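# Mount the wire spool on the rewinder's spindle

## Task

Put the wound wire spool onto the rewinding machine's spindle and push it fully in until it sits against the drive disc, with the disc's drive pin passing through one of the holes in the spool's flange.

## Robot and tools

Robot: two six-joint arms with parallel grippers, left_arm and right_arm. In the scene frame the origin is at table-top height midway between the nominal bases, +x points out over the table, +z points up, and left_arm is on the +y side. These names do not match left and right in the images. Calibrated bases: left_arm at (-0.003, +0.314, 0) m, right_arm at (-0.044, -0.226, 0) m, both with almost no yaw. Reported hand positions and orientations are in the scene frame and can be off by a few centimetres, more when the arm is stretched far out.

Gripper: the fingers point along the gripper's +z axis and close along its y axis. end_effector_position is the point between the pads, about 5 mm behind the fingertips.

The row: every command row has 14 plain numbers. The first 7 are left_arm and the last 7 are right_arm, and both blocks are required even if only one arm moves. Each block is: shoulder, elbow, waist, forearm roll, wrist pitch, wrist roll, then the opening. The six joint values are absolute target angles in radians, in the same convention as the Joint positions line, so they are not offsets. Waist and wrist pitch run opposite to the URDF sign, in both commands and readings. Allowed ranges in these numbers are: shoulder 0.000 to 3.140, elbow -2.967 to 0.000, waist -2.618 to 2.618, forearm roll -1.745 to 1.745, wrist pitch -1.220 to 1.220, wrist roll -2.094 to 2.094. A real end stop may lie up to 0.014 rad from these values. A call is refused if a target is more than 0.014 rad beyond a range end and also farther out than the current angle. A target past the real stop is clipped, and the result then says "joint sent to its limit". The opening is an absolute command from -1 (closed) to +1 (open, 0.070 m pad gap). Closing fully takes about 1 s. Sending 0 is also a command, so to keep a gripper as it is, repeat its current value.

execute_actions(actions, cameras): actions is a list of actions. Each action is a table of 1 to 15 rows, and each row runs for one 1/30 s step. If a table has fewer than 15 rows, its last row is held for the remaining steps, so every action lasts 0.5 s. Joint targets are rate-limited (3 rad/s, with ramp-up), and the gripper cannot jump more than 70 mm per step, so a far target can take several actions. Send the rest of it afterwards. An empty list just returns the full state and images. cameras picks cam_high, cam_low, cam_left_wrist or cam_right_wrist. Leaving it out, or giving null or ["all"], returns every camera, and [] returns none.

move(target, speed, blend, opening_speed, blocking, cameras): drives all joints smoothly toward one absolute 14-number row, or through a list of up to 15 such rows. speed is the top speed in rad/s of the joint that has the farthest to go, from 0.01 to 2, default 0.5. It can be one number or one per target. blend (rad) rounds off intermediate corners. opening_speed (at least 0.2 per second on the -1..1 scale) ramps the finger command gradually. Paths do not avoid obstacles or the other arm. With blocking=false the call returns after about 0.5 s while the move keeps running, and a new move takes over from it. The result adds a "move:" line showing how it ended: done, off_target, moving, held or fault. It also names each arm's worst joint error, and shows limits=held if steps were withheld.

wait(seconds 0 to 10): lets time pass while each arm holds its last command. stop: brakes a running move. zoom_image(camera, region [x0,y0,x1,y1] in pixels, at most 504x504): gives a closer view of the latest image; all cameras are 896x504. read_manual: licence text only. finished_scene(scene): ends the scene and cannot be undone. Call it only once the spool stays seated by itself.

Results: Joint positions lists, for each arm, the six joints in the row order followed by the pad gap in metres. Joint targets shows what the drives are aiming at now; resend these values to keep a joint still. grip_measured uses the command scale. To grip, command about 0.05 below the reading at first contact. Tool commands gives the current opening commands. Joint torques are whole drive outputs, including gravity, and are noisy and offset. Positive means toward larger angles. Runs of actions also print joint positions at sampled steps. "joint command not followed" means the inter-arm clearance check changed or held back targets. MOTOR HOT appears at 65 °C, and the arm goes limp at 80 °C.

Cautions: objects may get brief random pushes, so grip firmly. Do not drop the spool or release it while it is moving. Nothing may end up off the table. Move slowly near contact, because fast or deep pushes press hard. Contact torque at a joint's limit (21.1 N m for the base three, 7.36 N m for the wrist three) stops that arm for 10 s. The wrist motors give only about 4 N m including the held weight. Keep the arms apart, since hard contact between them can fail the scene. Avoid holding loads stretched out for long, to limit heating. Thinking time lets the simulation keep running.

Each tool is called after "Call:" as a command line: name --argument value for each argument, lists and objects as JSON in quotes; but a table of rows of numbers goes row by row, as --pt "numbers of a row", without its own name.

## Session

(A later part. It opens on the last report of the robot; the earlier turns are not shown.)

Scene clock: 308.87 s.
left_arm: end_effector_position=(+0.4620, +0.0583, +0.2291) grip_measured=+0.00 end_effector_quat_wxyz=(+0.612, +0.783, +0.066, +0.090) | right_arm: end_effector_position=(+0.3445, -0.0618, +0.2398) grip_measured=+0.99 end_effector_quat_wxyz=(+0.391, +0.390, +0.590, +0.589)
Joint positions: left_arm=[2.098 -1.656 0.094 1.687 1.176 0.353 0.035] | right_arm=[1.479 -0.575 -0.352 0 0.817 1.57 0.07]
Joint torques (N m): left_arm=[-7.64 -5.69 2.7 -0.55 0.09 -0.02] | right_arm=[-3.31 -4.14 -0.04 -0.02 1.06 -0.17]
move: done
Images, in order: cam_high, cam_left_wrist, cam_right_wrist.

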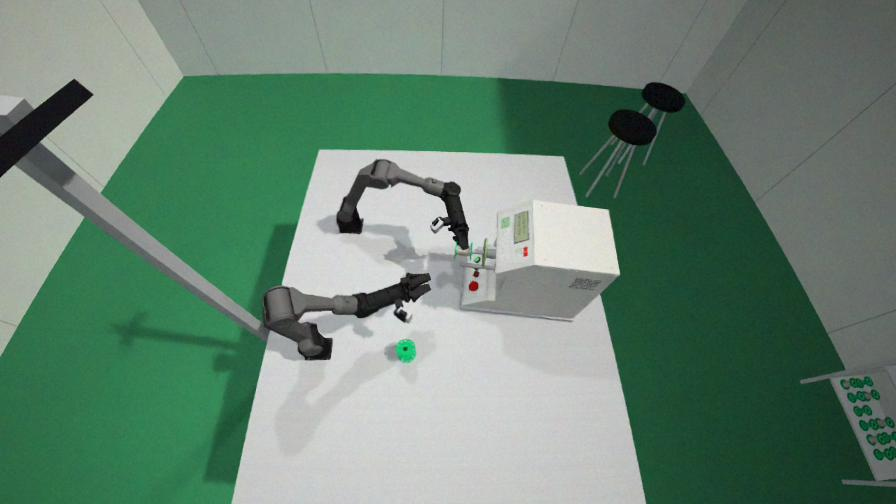

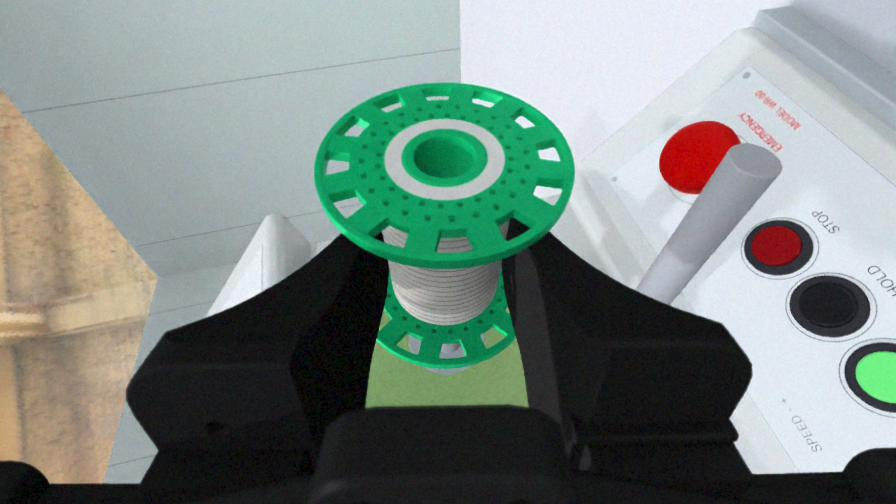

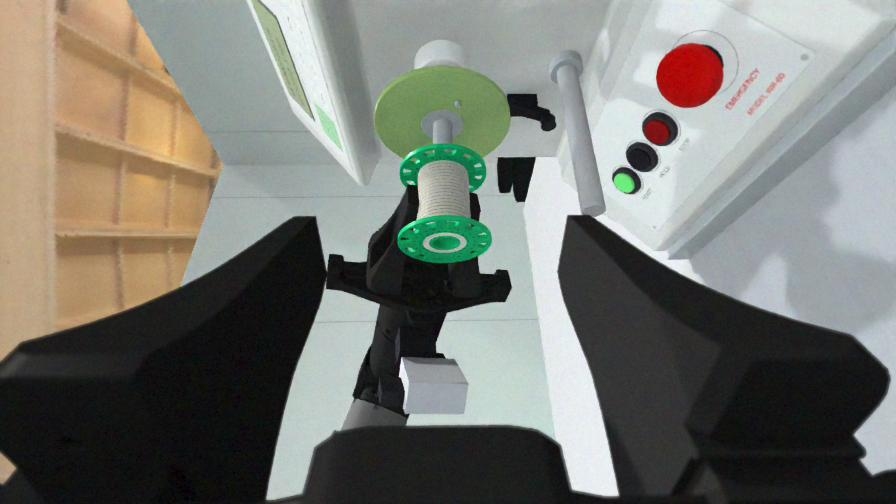

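Call:
move --target '[2.1611, -1.6626, 0.0835, 1.5602, 1.22, 0.415, -0.15, 1.479, -0.5745, -0.352, 0, 0.817, 1.57, 1]' --speed 0.08 --cameras '["cam_high", "cam_left_wrist", "cam_right_wrist"]'

Call:
zoom_image --camera "cam_right_wrist" --region '[370, 60, 520, 280]'

Call:
zoom_image --camera "cam_left_wrist" --region '[310, 70, 590, 420]'

Scene clock: 319.40 s.
left_arm: end_effector_position=(+0.4744, +0.0570, +0.2272) grip_measured=-0.01 end_effector_quat_wxyz=(+0.653, +0.748, +0.080, +0.086) | right_arm: end_effector_position=(+0.3445, -0.0618, +0.2398) grip_measured=+0.99 end_effector_quat_wxyz=(+0.391, +0.390, +0.590, +0.589)
Joint positions: left_arm=[2.161 -1.663 0.085 1.559 1.209 0.415 0.035] | right_arm=[1.479 -0.575 -0.352 0 0.817 1.57 0.07]
Joint torques (N m): left_arm=[-1.91 -2.26 -0.86 1.37 -0.65 0.39] | right_arm=[-3.33 -4.18 -0.01 -0.04 1.1 -0.14]
joint sent to its limit (left arm) — the wrist pitch, upper limit.
move: off_target (left_arm); left_arm: the wrist pitch is farthest, 0.011 rad from its target
Images, in order: cam_high, cam_left_wrist, cam_right_wrist.

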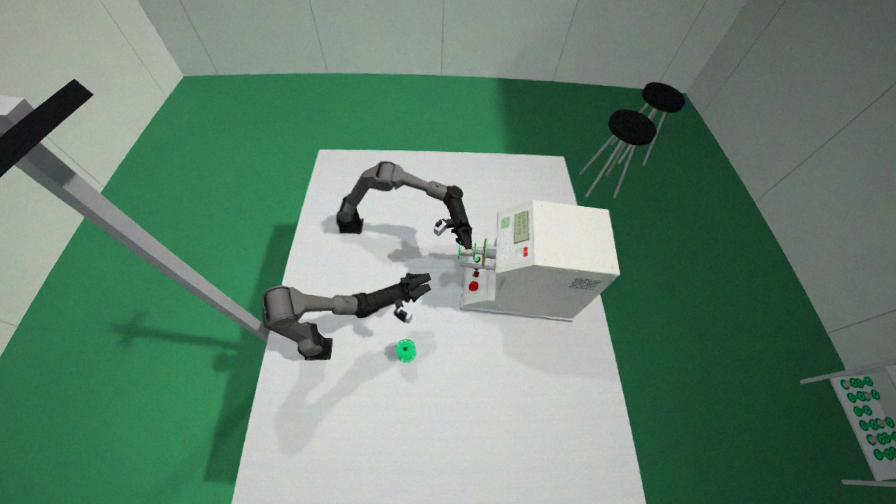

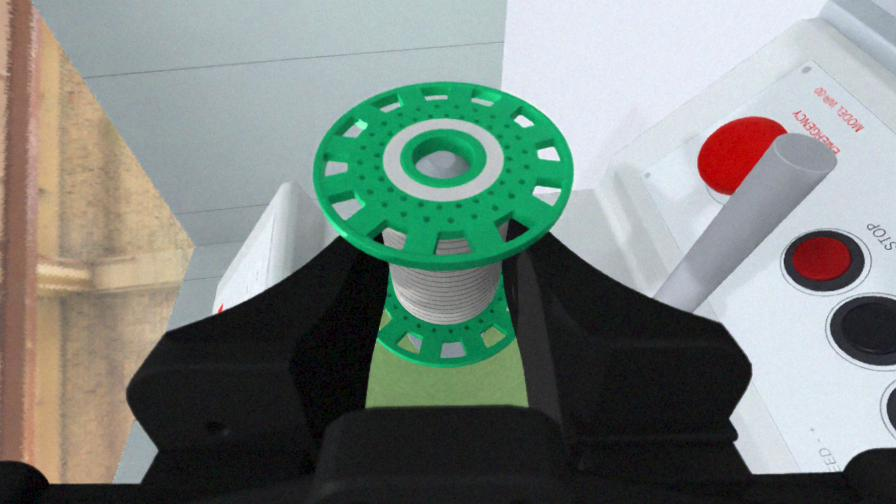

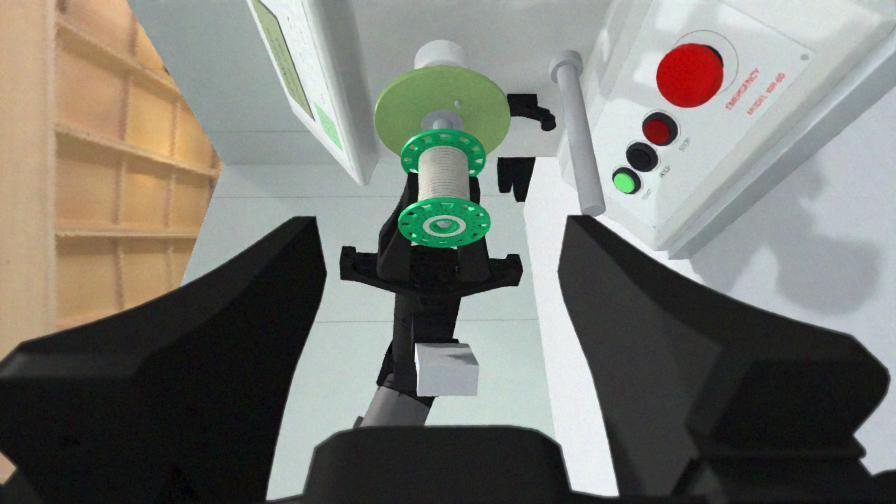

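Scaled by 2.291 from the camera's 896x504 image, which has a finer 1280x720 frame.

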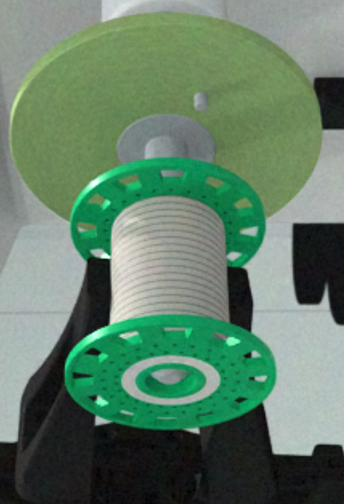

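Scaled by 1.440 from the camera's 896x504 image, which has a finer 1280x720 frame.

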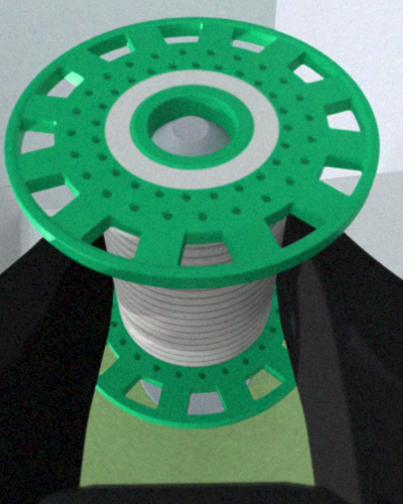

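Call:
move --target '[2.1441, -1.6374, 0.0867, 1.5475, 1.2028, 0.4238, -0.15, 1.479, -0.5745, -0.352, 0, 0.817, 1.57, 1]' --speed 0.05 --cameras '["cam_high", "cam_left_wrist", "cam_right_wrist"]'

Call:
zoom_image --camera "cam_right_wrist" --region '[370, 60, 520, 280]'

Call:
zoom_image --camera "cam_left_wrist" --region '[310, 70, 590, 420]'

Call:
zoom_image --camera "cam_high" --region '[450, 236, 495, 266]'

Scene clock: 323.43 s.
left_arm: end_effector_position=(+0.4722, +0.0582, +0.2268) grip_measured=-0.01 end_effector_quat_wxyz=(+0.654, +0.747, +0.085, +0.087) | right_arm: end_effector_position=(+0.3445, -0.0618, +0.2398) grip_measured=+0.99 end_effector_quat_wxyz=(+0.391, +0.390, +0.590, +0.589)
Joint positions: left_arm=[2.147 -1.636 0.084 1.55 1.203 0.424 0.035] | right_arm=[1.479 -0.575 -0.352 0 0.817 1.57 0.07]
Joint torques (N m): left_arm=[-4.94 0.97 -4.56 1.6 -0.52 -0.02] | right_arm=[-3.3 -4.18 -0.02 -0.05 1.12 -0.13]
move: done
Images, in order: cam_high, cam_left_wrist, cam_right_wrist.

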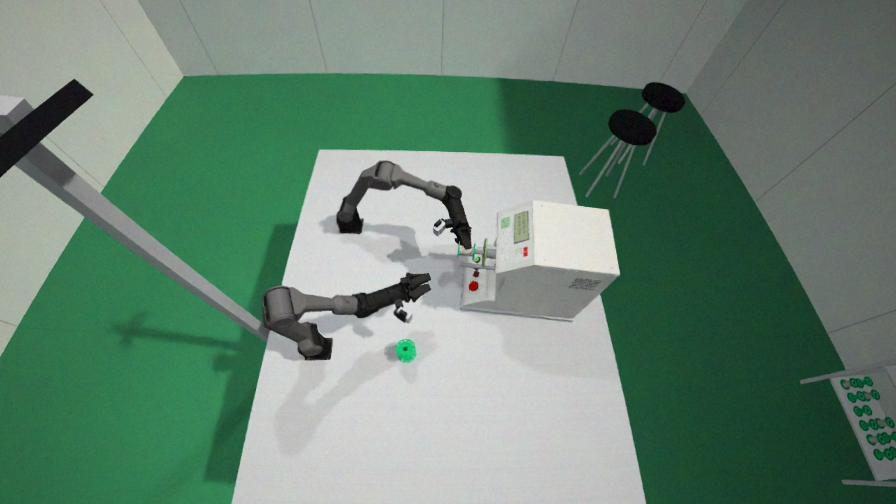

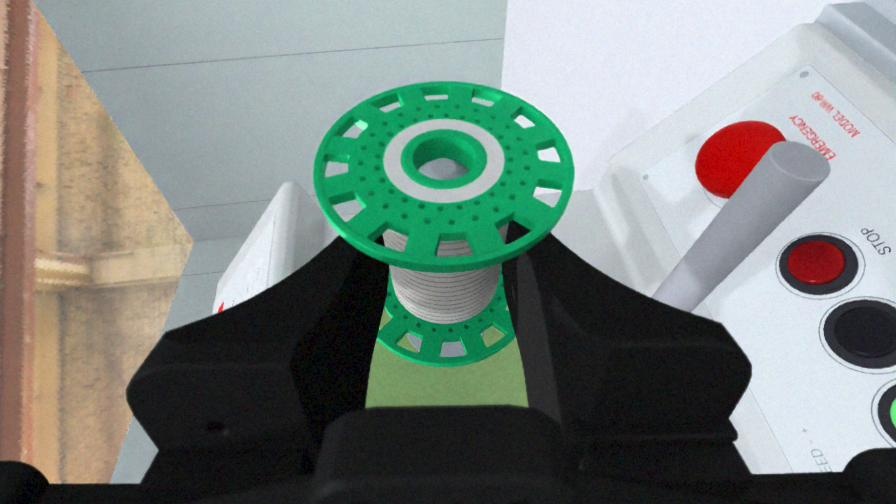

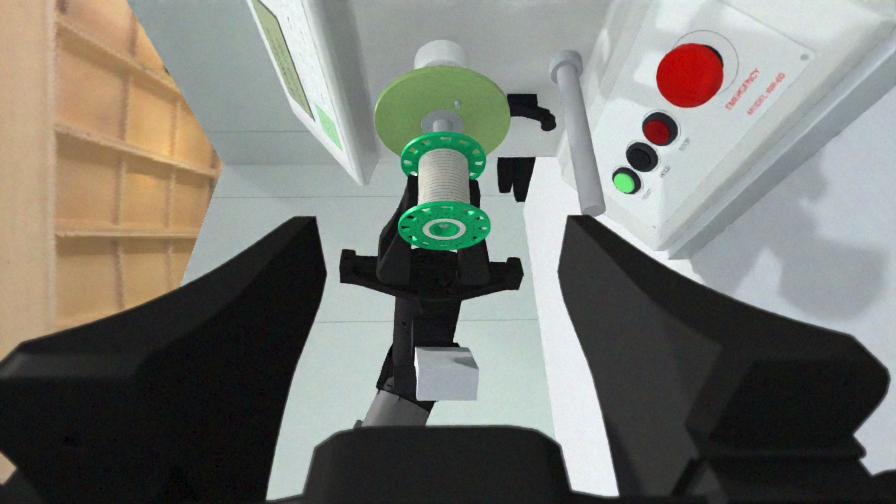

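Scaled by 2.291 from the camera's 896x504 image, which has a finer 1280x720 frame.

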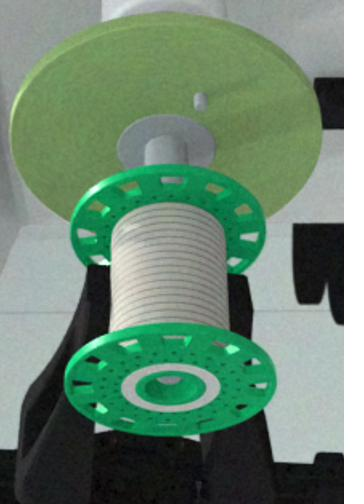

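Scaled by 1.440 from the camera's 896x504 image, which has a finer 1280x720 frame.

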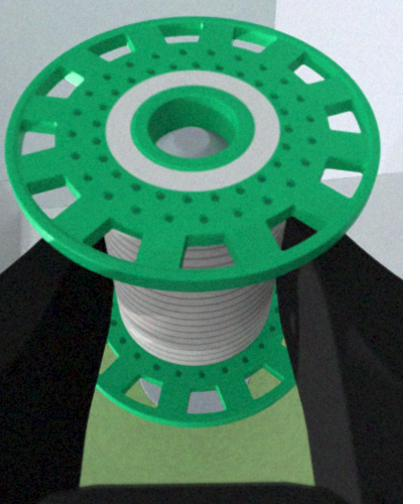

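Scaled by 11.200 from the camera's 896x504 image, which has a finer 1280x720 frame.

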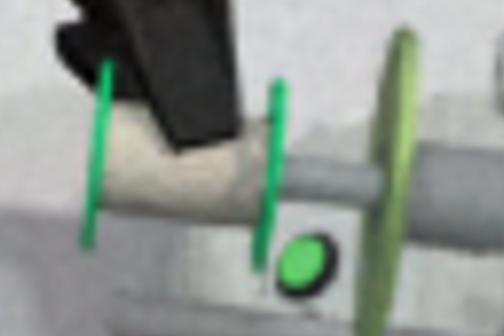

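Call:
execute_actions --actions '[]' --cameras '[]'

Scene clock: 328.57 s.
left_arm: end_effector_position=(+0.4719, +0.0574, +0.2286) grip_measured=-0.01 end_effector_quat_wxyz=(+0.655, +0.746, +0.084, +0.088) | right_arm: end_effector_position=(+0.3445, -0.0618, +0.2398) grip_measured=+0.99 end_effector_quat_wxyz=(+0.391, +0.390, +0.590, +0.589)
Joint names: [shoulder, elbow, waist, forearm roll, wrist pitch, wrist roll]
Joint positions: left_arm=[2.144 -1.637 0.086 1.548 1.202 0.424 0.035] | right_arm=[1.479 -0.575 -0.352 0 0.817 1.57 0.07]
Joint torques (N m): left_arm=[-13.86 -9.53 1.1 -1.93 0.63 0.02] | right_arm=[-3.24 -4.23 0 -0.06 1.13 -0.11]
Motor temperatures (°C): left_arm=[34 31 35 37 33 29] | right_arm=[38 32 29 33 40 28]
Joint targets: left_arm=[2.144 -1.637 0.087 1.548 1.203 0.424] | right_arm=[1.479 -0.575 -0.352 0.000 0.817 1.570]
Tool commands: left_gripper/opening=-0.15 right_gripper/opening=+1.0
No camera images: "cameras" was empty.

Call:
move --target '[2.2005, -1.7346, 0.0870, 1.5632, 1.2020, 0.3803, -0.15, 1.479, -0.5745, -0.352, 0, 0.817, 1.57, 1]' --speed 0.06 --cameras '["cam_high", "cam_left_wrist", "cam_right_wrist"]'

Call:
zoom_image --camera "cam_right_wrist" --region '[370, 60, 520, 260]'

Call:
zoom_image --camera "cam_high" --region '[450, 236, 495, 266]'

Call:
execute_actions --actions '[]' --cameras '[]'

Scene clock: 334.77 s.
move: done
Images, in order: cam_high, cam_left_wrist, cam_right_wrist.

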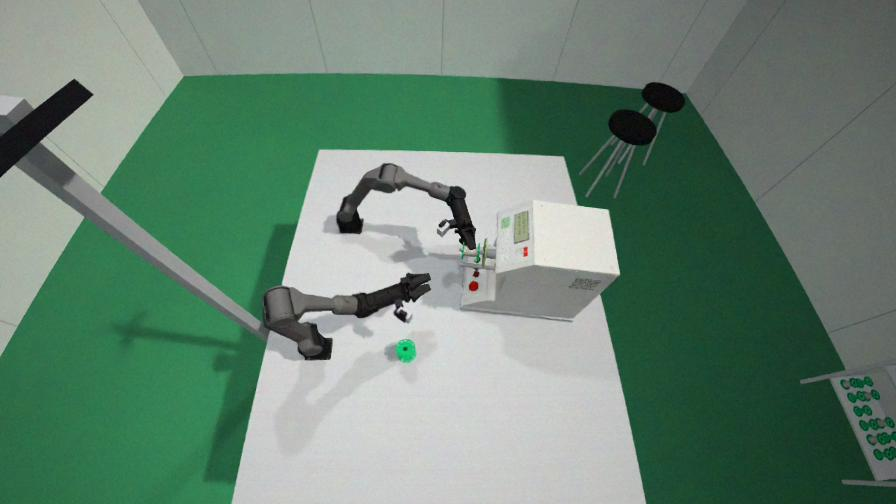

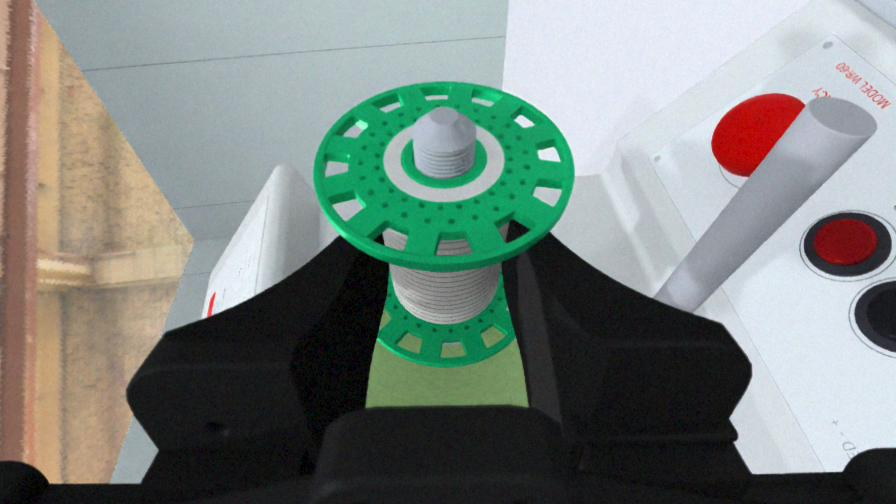

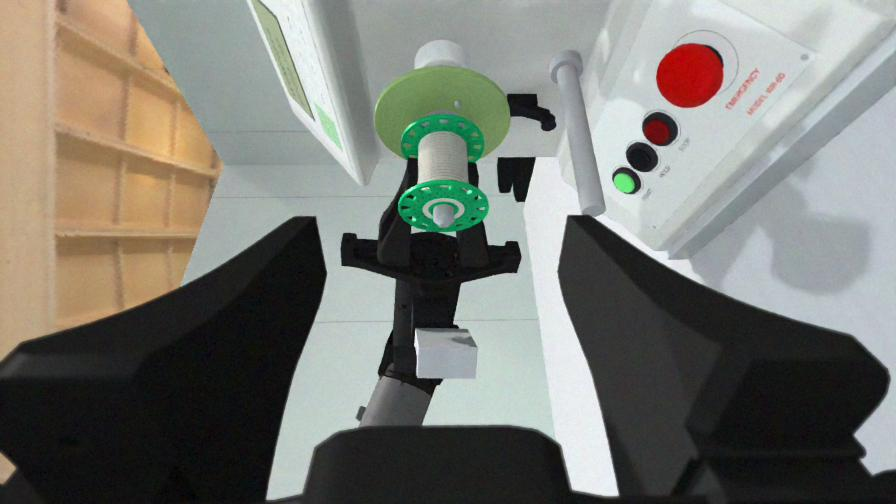

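Scaled by 2.520 from the camera's 896x504 image, which has a finer 1280x720 frame.

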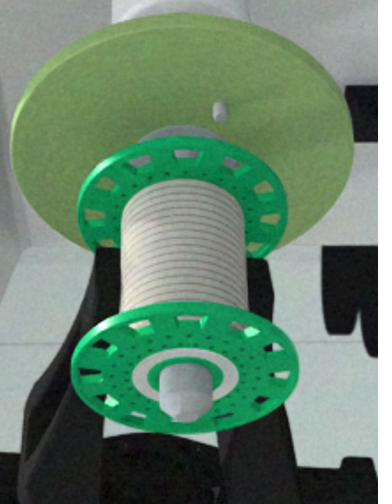

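Scaled by 11.200 from the camera's 896x504 image, which has a finer 1280x720 frame.

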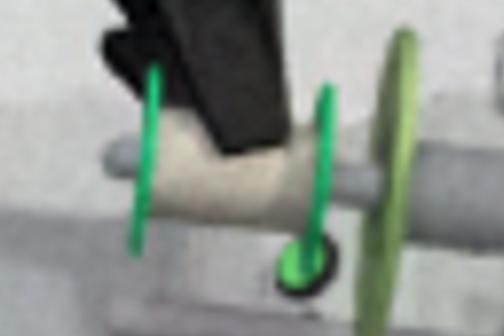

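Scene clock: 334.77 s.
left_arm: end_effector_position=(+0.4868, +0.0558, +0.2293) grip_measured=-0.01 end_effector_quat_wxyz=(+0.655, +0.745, +0.083, +0.089) | right_arm: end_effector_position=(+0.3445, -0.0618, +0.2398) grip_measured=+0.99 end_effector_quat_wxyz=(+0.391, +0.390, +0.590, +0.589)
Joint names: [shoulder, elbow, waist, forearm roll, wrist pitch, wrist roll]
Joint positions: left_arm=[2.199 -1.736 0.086 1.562 1.202 0.381 0.035] | right_arm=[1.479 -0.575 -0.352 0 0.817 1.57 0.07]
Joint torques (N m): left_arm=[-11.68 -8.47 1.01 -1.6 0.28 -0.13] | right_arm=[-3.28 -4.26 -0.01 -0.08 1.16 -0.09]
Motor temperatures (°C): left_arm=[35 32 35 38 33 29] | right_arm=[38 32 29 33 40 28]
Joint targets: left_arm=[2.200 -1.735 0.087 1.563 1.202 0.380] | right_arm=[1.479 -0.575 -0.352 0.000 0.817 1.570]
Tool commands: left_gripper/opening=-0.15 right_gripper/opening=+1.0
No camera images: "cameras" was empty.

Call:
move --target '[2.2395, -1.8044, 0.0873, 1.5750, 1.2016, 0.3472, -0.15, 1.479, -0.5745, -0.352, 0, 0.817, 1.57, 1]' --speed 0.05 --cameras '["cam_high", "cam_left_wrist", "cam_right_wrist"]'

Call:
zoom_image --camera "cam_right_wrist" --region '[370, 60, 520, 260]'

Call:
zoom_image --camera "cam_high" --region '[450, 236, 495, 266]'

Call:
execute_actions --actions '[]' --cameras '[]'

Scene clock: 341.17 s.
move: done
Images, in order: cam_high, cam_left_wrist, cam_right_wrist.

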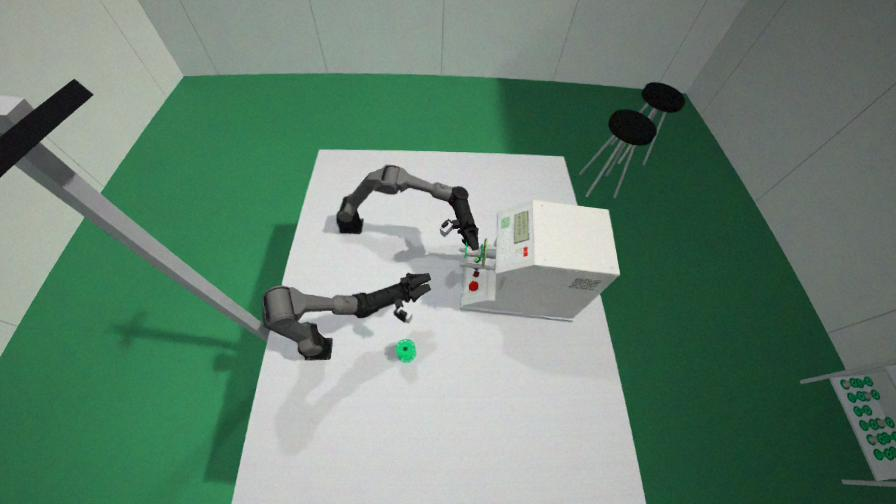

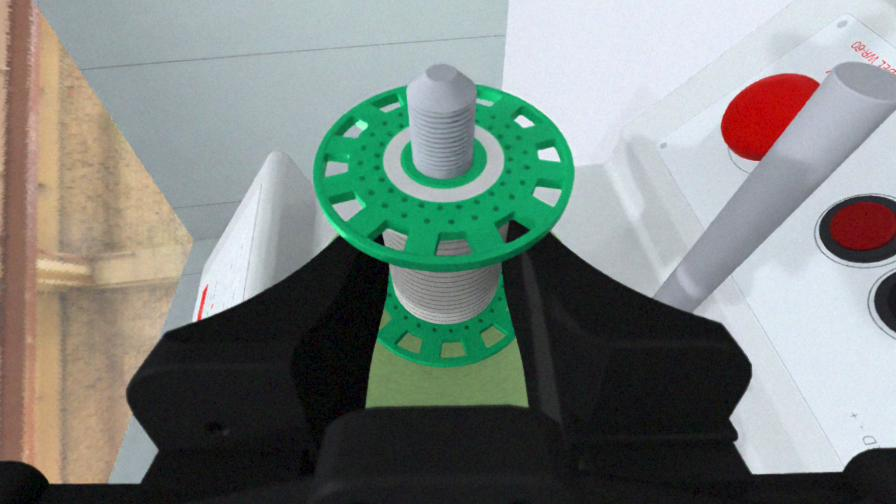

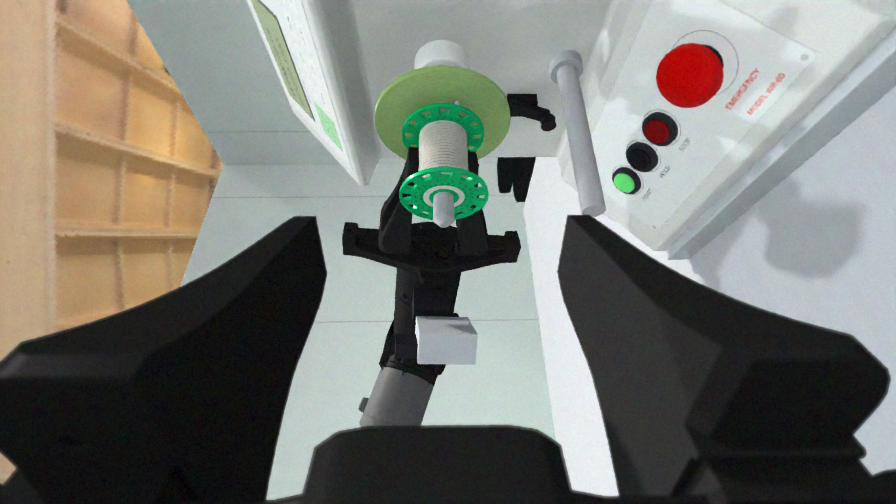

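Scaled by 2.520 from the camera's 896x504 image, which has a finer 1280x720 frame.

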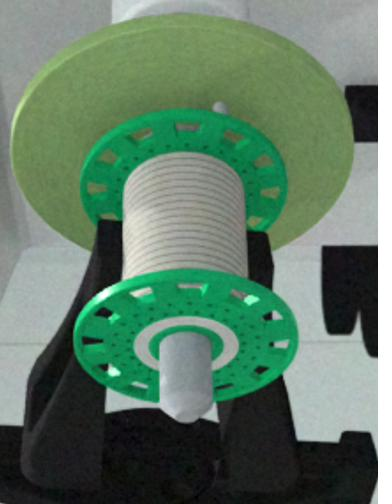

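Scaled by 11.200 from the camera's 896x504 image, which has a finer 1280x720 frame.

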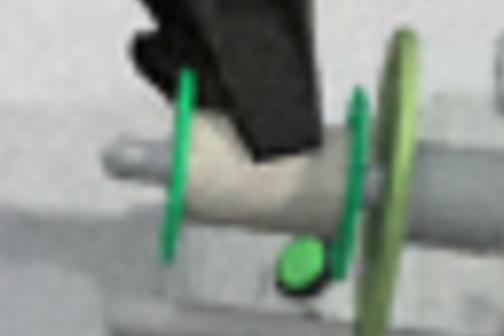

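Scene clock: 341.17 s.
left_arm: end_effector_position=(+0.4965, +0.0544, +0.2282) grip_measured=-0.01 end_effector_quat_wxyz=(+0.655, +0.746, +0.083, +0.088) | right_arm: end_effector_position=(+0.3445, -0.0618, +0.2398) grip_measured=+0.99 end_effector_quat_wxyz=(+0.391, +0.390, +0.590, +0.589)
Joint names: [shoulder, elbow, waist, forearm roll, wrist pitch, wrist roll]
Joint positions: left_arm=[2.239 -1.805 0.087 1.574 1.202 0.347 0.035] | right_arm=[1.479 -0.575 -0.352 0 0.817 1.57 0.07]
Joint torques (N m): left_arm=[-8.02 -5.85 0.95 -0.4 -0.23 -0.05] | right_arm=[-3.27 -4.25 -0.01 -0.1 1.17 -0.08]
Motor temperatures (°C): left_arm=[35 32 35 38 33 29] | right_arm=[38 32 29 33 40 28]
Joint targets: left_arm=[2.240 -1.804 0.087 1.575 1.202 0.347] | right_arm=[1.479 -0.575 -0.352 0.000 0.817 1.570]
Tool commands: left_gripper/opening=-0.15 right_gripper/opening=+1.0
No camera images: "cameras" was empty.

Call:
zoom_image --camera "cam_right_wrist" --region '[420, 85, 490, 125]'

Call:
zoom_image --camera "cam_right_wrist" --region '[395, 90, 495, 160]'

Scaled by 7.200 from the camera's 896x504 image, which has a finer 1280x720 frame.

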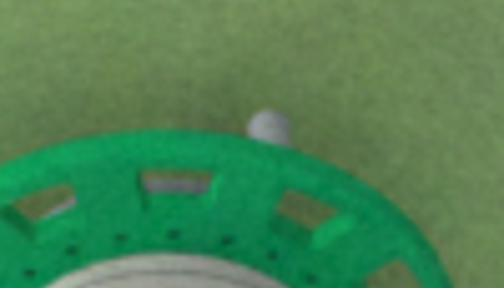

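Scaled by 5.040 from the camera's 896x504 image, which has a finer 1280x720 frame.

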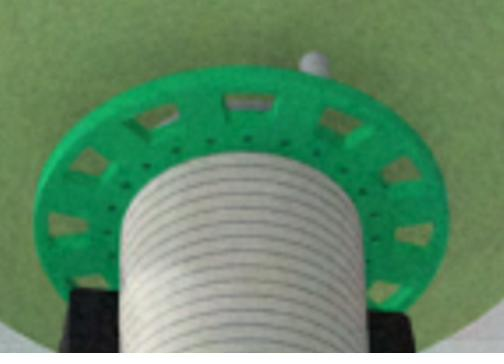

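Call:
move --pt "2.2395 -1.8044 0.0873 1.5750 1.2016 0.3472 0.25 1.479 -0.5745 -0.352 0 0.817 1.57 1" --pt "2.2192 -1.8697 0.0979 1.7266 1.1644 0.2485 0.25 1.479 -0.5745 -0.352 0 0.817 1.57 1" --pt "2.2192 -1.8697 0.0979 1.7266 1.1644 0.2485 -0.15 1.479 -0.5745 -0.352 0 0.817 1.57 1" --speed 0.15 --opening_speed 0.6 --cameras '["cam_high", "cam_left_wrist", "cam_right_wrist"]'

Call:
zoom_image --camera "cam_right_wrist" --region '[395, 90, 495, 160]'

Call:
execute_actions --actions '[]' --cameras '[]'

Scene clock: 366.53 s.
move: done
Images, in order: cam_high, cam_left_wrist, cam_right_wrist.

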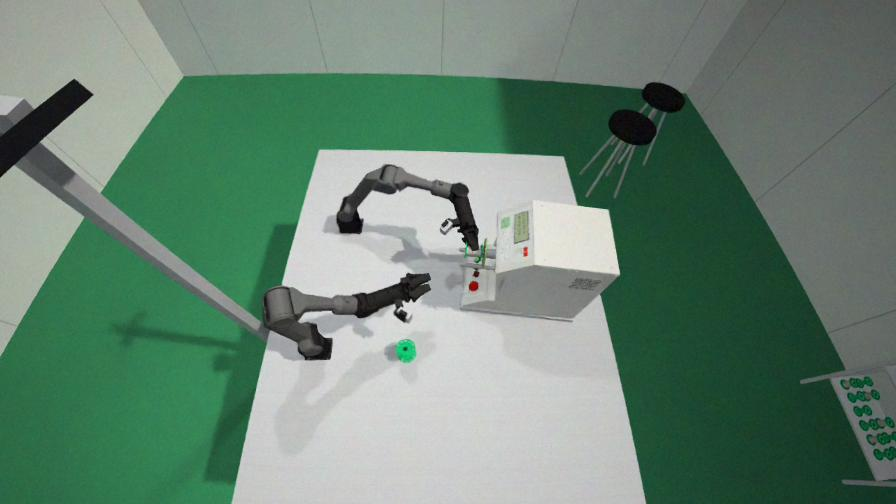

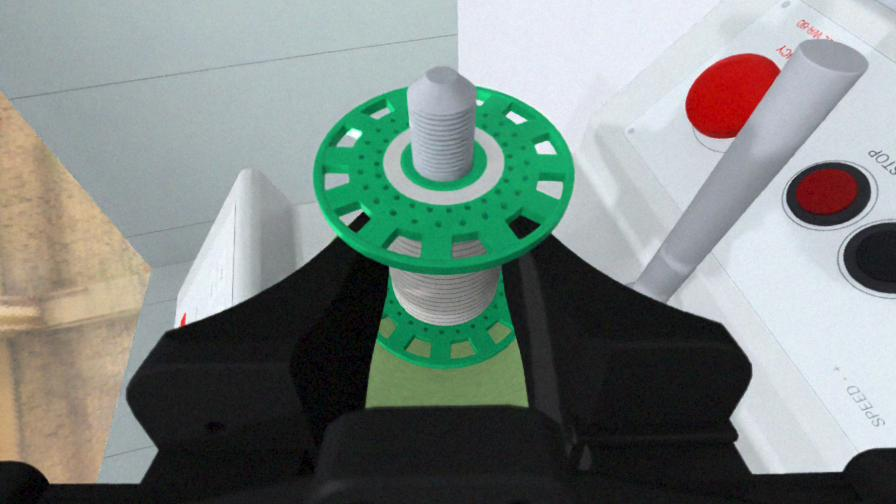

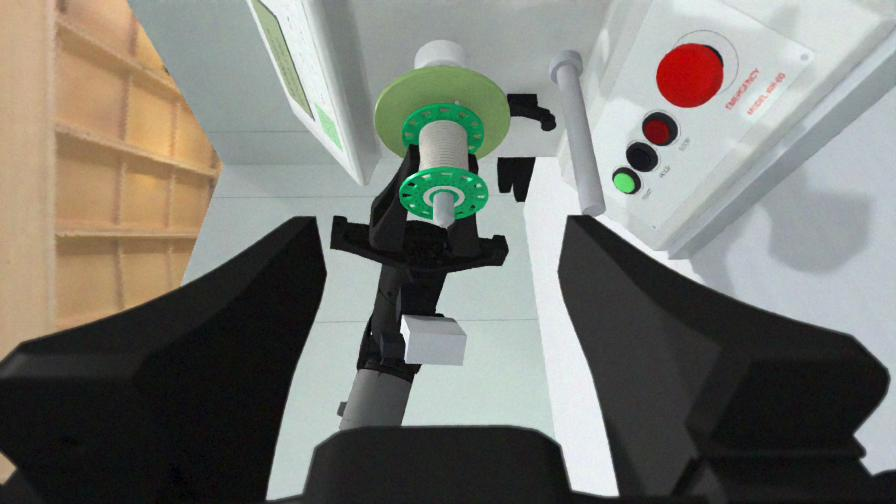

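Scaled by 5.040 from the camera's 896x504 image, which has a finer 1280x720 frame.

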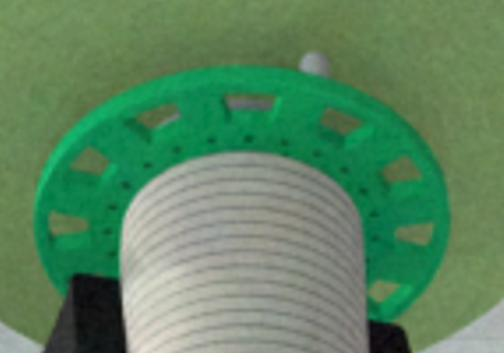

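Scene clock: 366.53 s.
left_arm: end_effector_position=(+0.4965, +0.0543, +0.2282) grip_measured=+0.00 end_effector_quat_wxyz=(+0.609, +0.784, +0.074, +0.096) | right_arm: end_effector_position=(+0.3445, -0.0618, +0.2398) grip_measured=+0.99 end_effector_quat_wxyz=(+0.391, +0.390, +0.590, +0.589)
Joint names: [shoulder, elbow, waist, forearm roll, wrist pitch, wrist roll]
Joint positions: left_arm=[2.219 -1.87 0.098 1.725 1.165 0.248 0.035] | right_arm=[1.479 -0.575 -0.352 0 0.817 1.57 0.07]
Joint torques (N m): left_arm=[-9.94 -5.09 0.41 -0.18 0.11 0.1] | right_arm=[-3.25 -4.36 -0.01 -0.09 1.22 -0.07]
Motor temperatures (°C): left_arm=[34 31 34 36 33 29] | right_arm=[38 32 29 33 40 28]
Joint targets: left_arm=[2.219 -1.870 0.098 1.727 1.164 0.249] | right_arm=[1.479 -0.575 -0.352 0.000 0.817 1.570]
Tool commands: left_gripper/opening=-0.15 right_gripper/opening=+1.0
No camera images: "cameras" was empty.

Call:
move --target '[2.2395, -1.8044, 0.0873, 1.5750, 1.2016, 0.3472, -0.15, 1.479, -0.5745, -0.352, 0, 0.817, 1.57, 1]' --speed 0.08 --cameras '["cam_high", "cam_left_wrist", "cam_right_wrist"]'

Call:
zoom_image --camera "cam_right_wrist" --region '[395, 90, 495, 160]'

Call:
zoom_image --camera "cam_right_wrist" --region '[430, 90, 480, 125]'

Call:
execute_actions --actions '[]' --cameras '[]'

Scene clock: 370.43 s.
move: done
Images, in order: cam_high, cam_left_wrist, cam_right_wrist.

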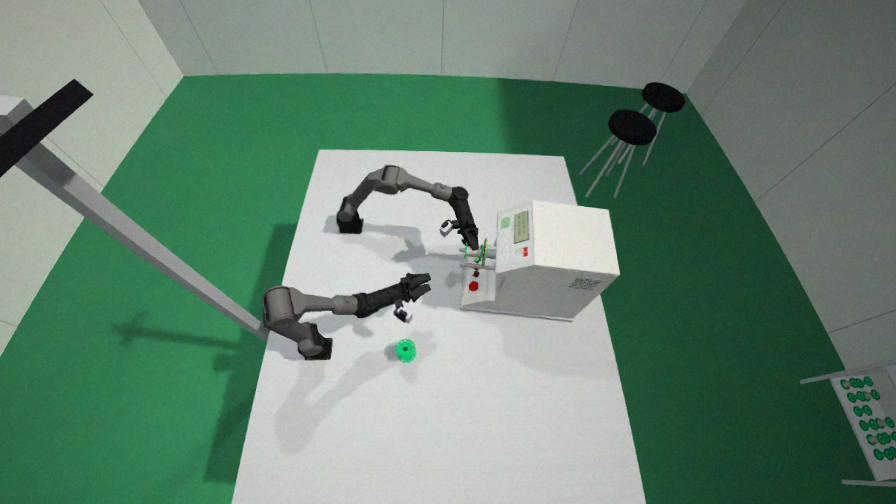

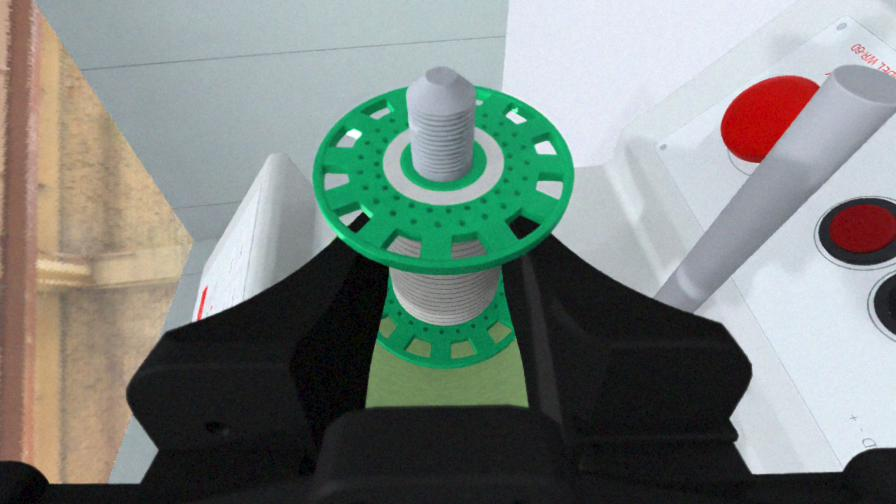

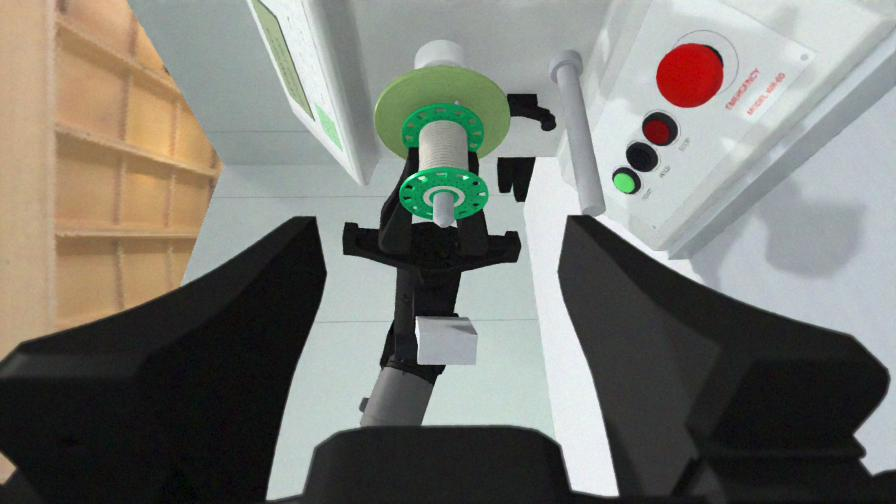

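Scaled by 5.040 from the camera's 896x504 image, which has a finer 1280x720 frame.

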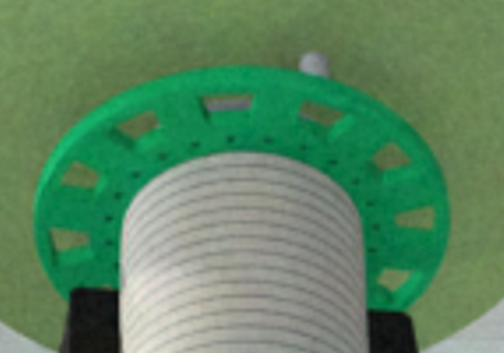

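Scaled by 10.080 from the camera's 896x504 image, which has a finer 1280x720 frame.

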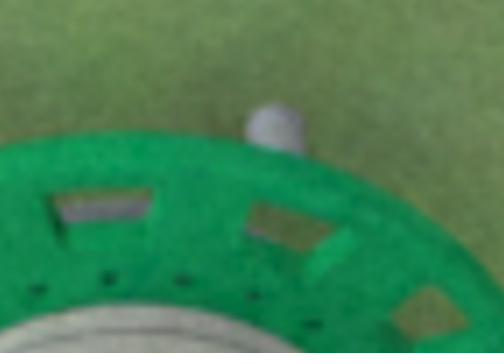

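Scene clock: 370.43 s.
left_arm: end_effector_position=(+0.4961, +0.0536, +0.2275) grip_measured=-0.01 end_effector_quat_wxyz=(+0.655, +0.746, +0.083, +0.087) | right_arm: end_effector_position=(+0.3445, -0.0618, +0.2398) grip_measured=+0.99 end_effector_quat_wxyz=(+0.391, +0.390, +0.590, +0.589)
Joint names: [shoulder, elbow, waist, forearm roll, wrist pitch, wrist roll]
Joint positions: left_arm=[2.24 -1.804 0.089 1.575 1.202 0.347 0.035] | right_arm=[1.479 -0.575 -0.352 0 0.817 1.57 0.07]
Joint torques (N m): left_arm=[-6.18 -3.11 -0.89 0.33 -0.39 0.25] | right_arm=[-3.2 -4.35 0.03 -0.09 1.22 -0.09]
Motor temperatures (°C): left_arm=[34 31 34 36 33 29] | right_arm=[38 32 29 33 40 28]
Joint targets: left_arm=[2.239 -1.804 0.087 1.575 1.202 0.347] | right_arm=[1.479 -0.575 -0.352 0.000 0.817 1.570]
Tool commands: left_gripper/opening=-0.15 right_gripper/opening=+1.0
No camera images: "cameras" was empty.

Call:
move --target '[2.2529, -1.8243, 0.0870, 1.5717, 1.2038, 0.3403, -0.15, 1.479, -0.5745, -0.352, 0, 0.817, 1.57, 1]' --speed 0.03 --cameras '["cam_high", "cam_left_wrist", "cam_right_wrist"]'

Call:
zoom_image --camera "cam_right_wrist" --region '[430, 80, 480, 115]'

Call:
execute_actions --actions '[]' --cameras '[]'

Scene clock: 378.00 s.
move: done
Images, in order: cam_high, cam_left_wrist, cam_right_wrist.

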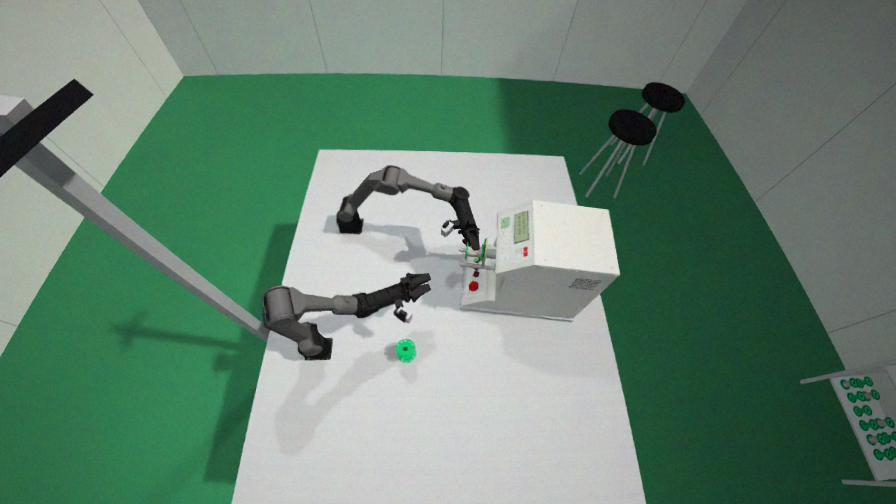

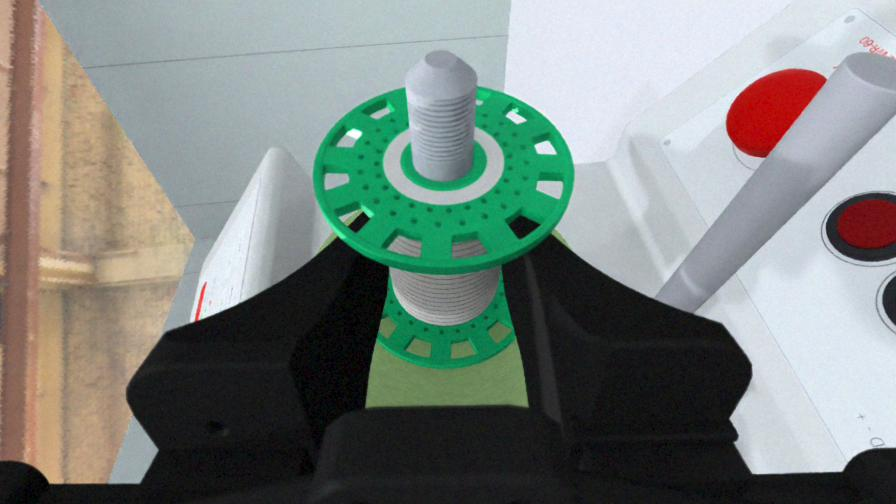

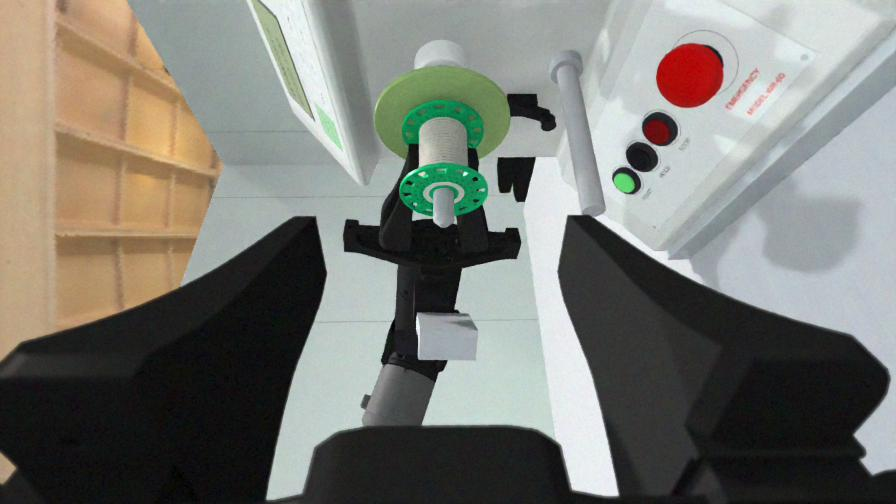

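Scaled by 10.080 from the camera's 896x504 image, which has a finer 1280x720 frame.

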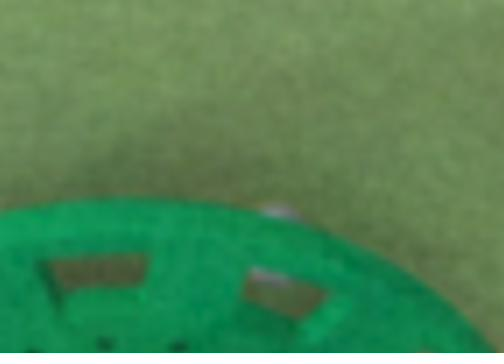

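Scene clock: 378.00 s.
left_arm: end_effector_position=(+0.4995, +0.0536, +0.2277) grip_measured=+0.00 end_effector_quat_wxyz=(+0.657, +0.744, +0.084, +0.088) | right_arm: end_effector_position=(+0.3445, -0.0618, +0.2398) grip_measured=+0.99 end_effector_quat_wxyz=(+0.391, +0.390, +0.590, +0.589)
Joint names: [shoulder, elbow, waist, forearm roll, wrist pitch, wrist roll]
Joint positions: left_arm=[2.253 -1.824 0.088 1.572 1.203 0.34 0.035] | right_arm=[1.479 -0.575 -0.352 0 0.817 1.57 0.07]
Joint torques (N m): left_arm=[-8.07 -6.15 -2.95 -0.5 -0.32 -0.06] | right_arm=[-3.22 -4.39 0 -0.07 1.25 -0.1]
Motor temperatures (°C): left_arm=[34 31 34 35 33 29] | right_arm=[38 32 29 33 40 28]
Joint targets: left_arm=[2.253 -1.824 0.087 1.572 1.204 0.340] | right_arm=[1.479 -0.575 -0.352 0.000 0.817 1.570]
Tool commands: left_gripper/opening=-0.15 right_gripper/opening=+1.0
No camera images: "cameras" was empty.


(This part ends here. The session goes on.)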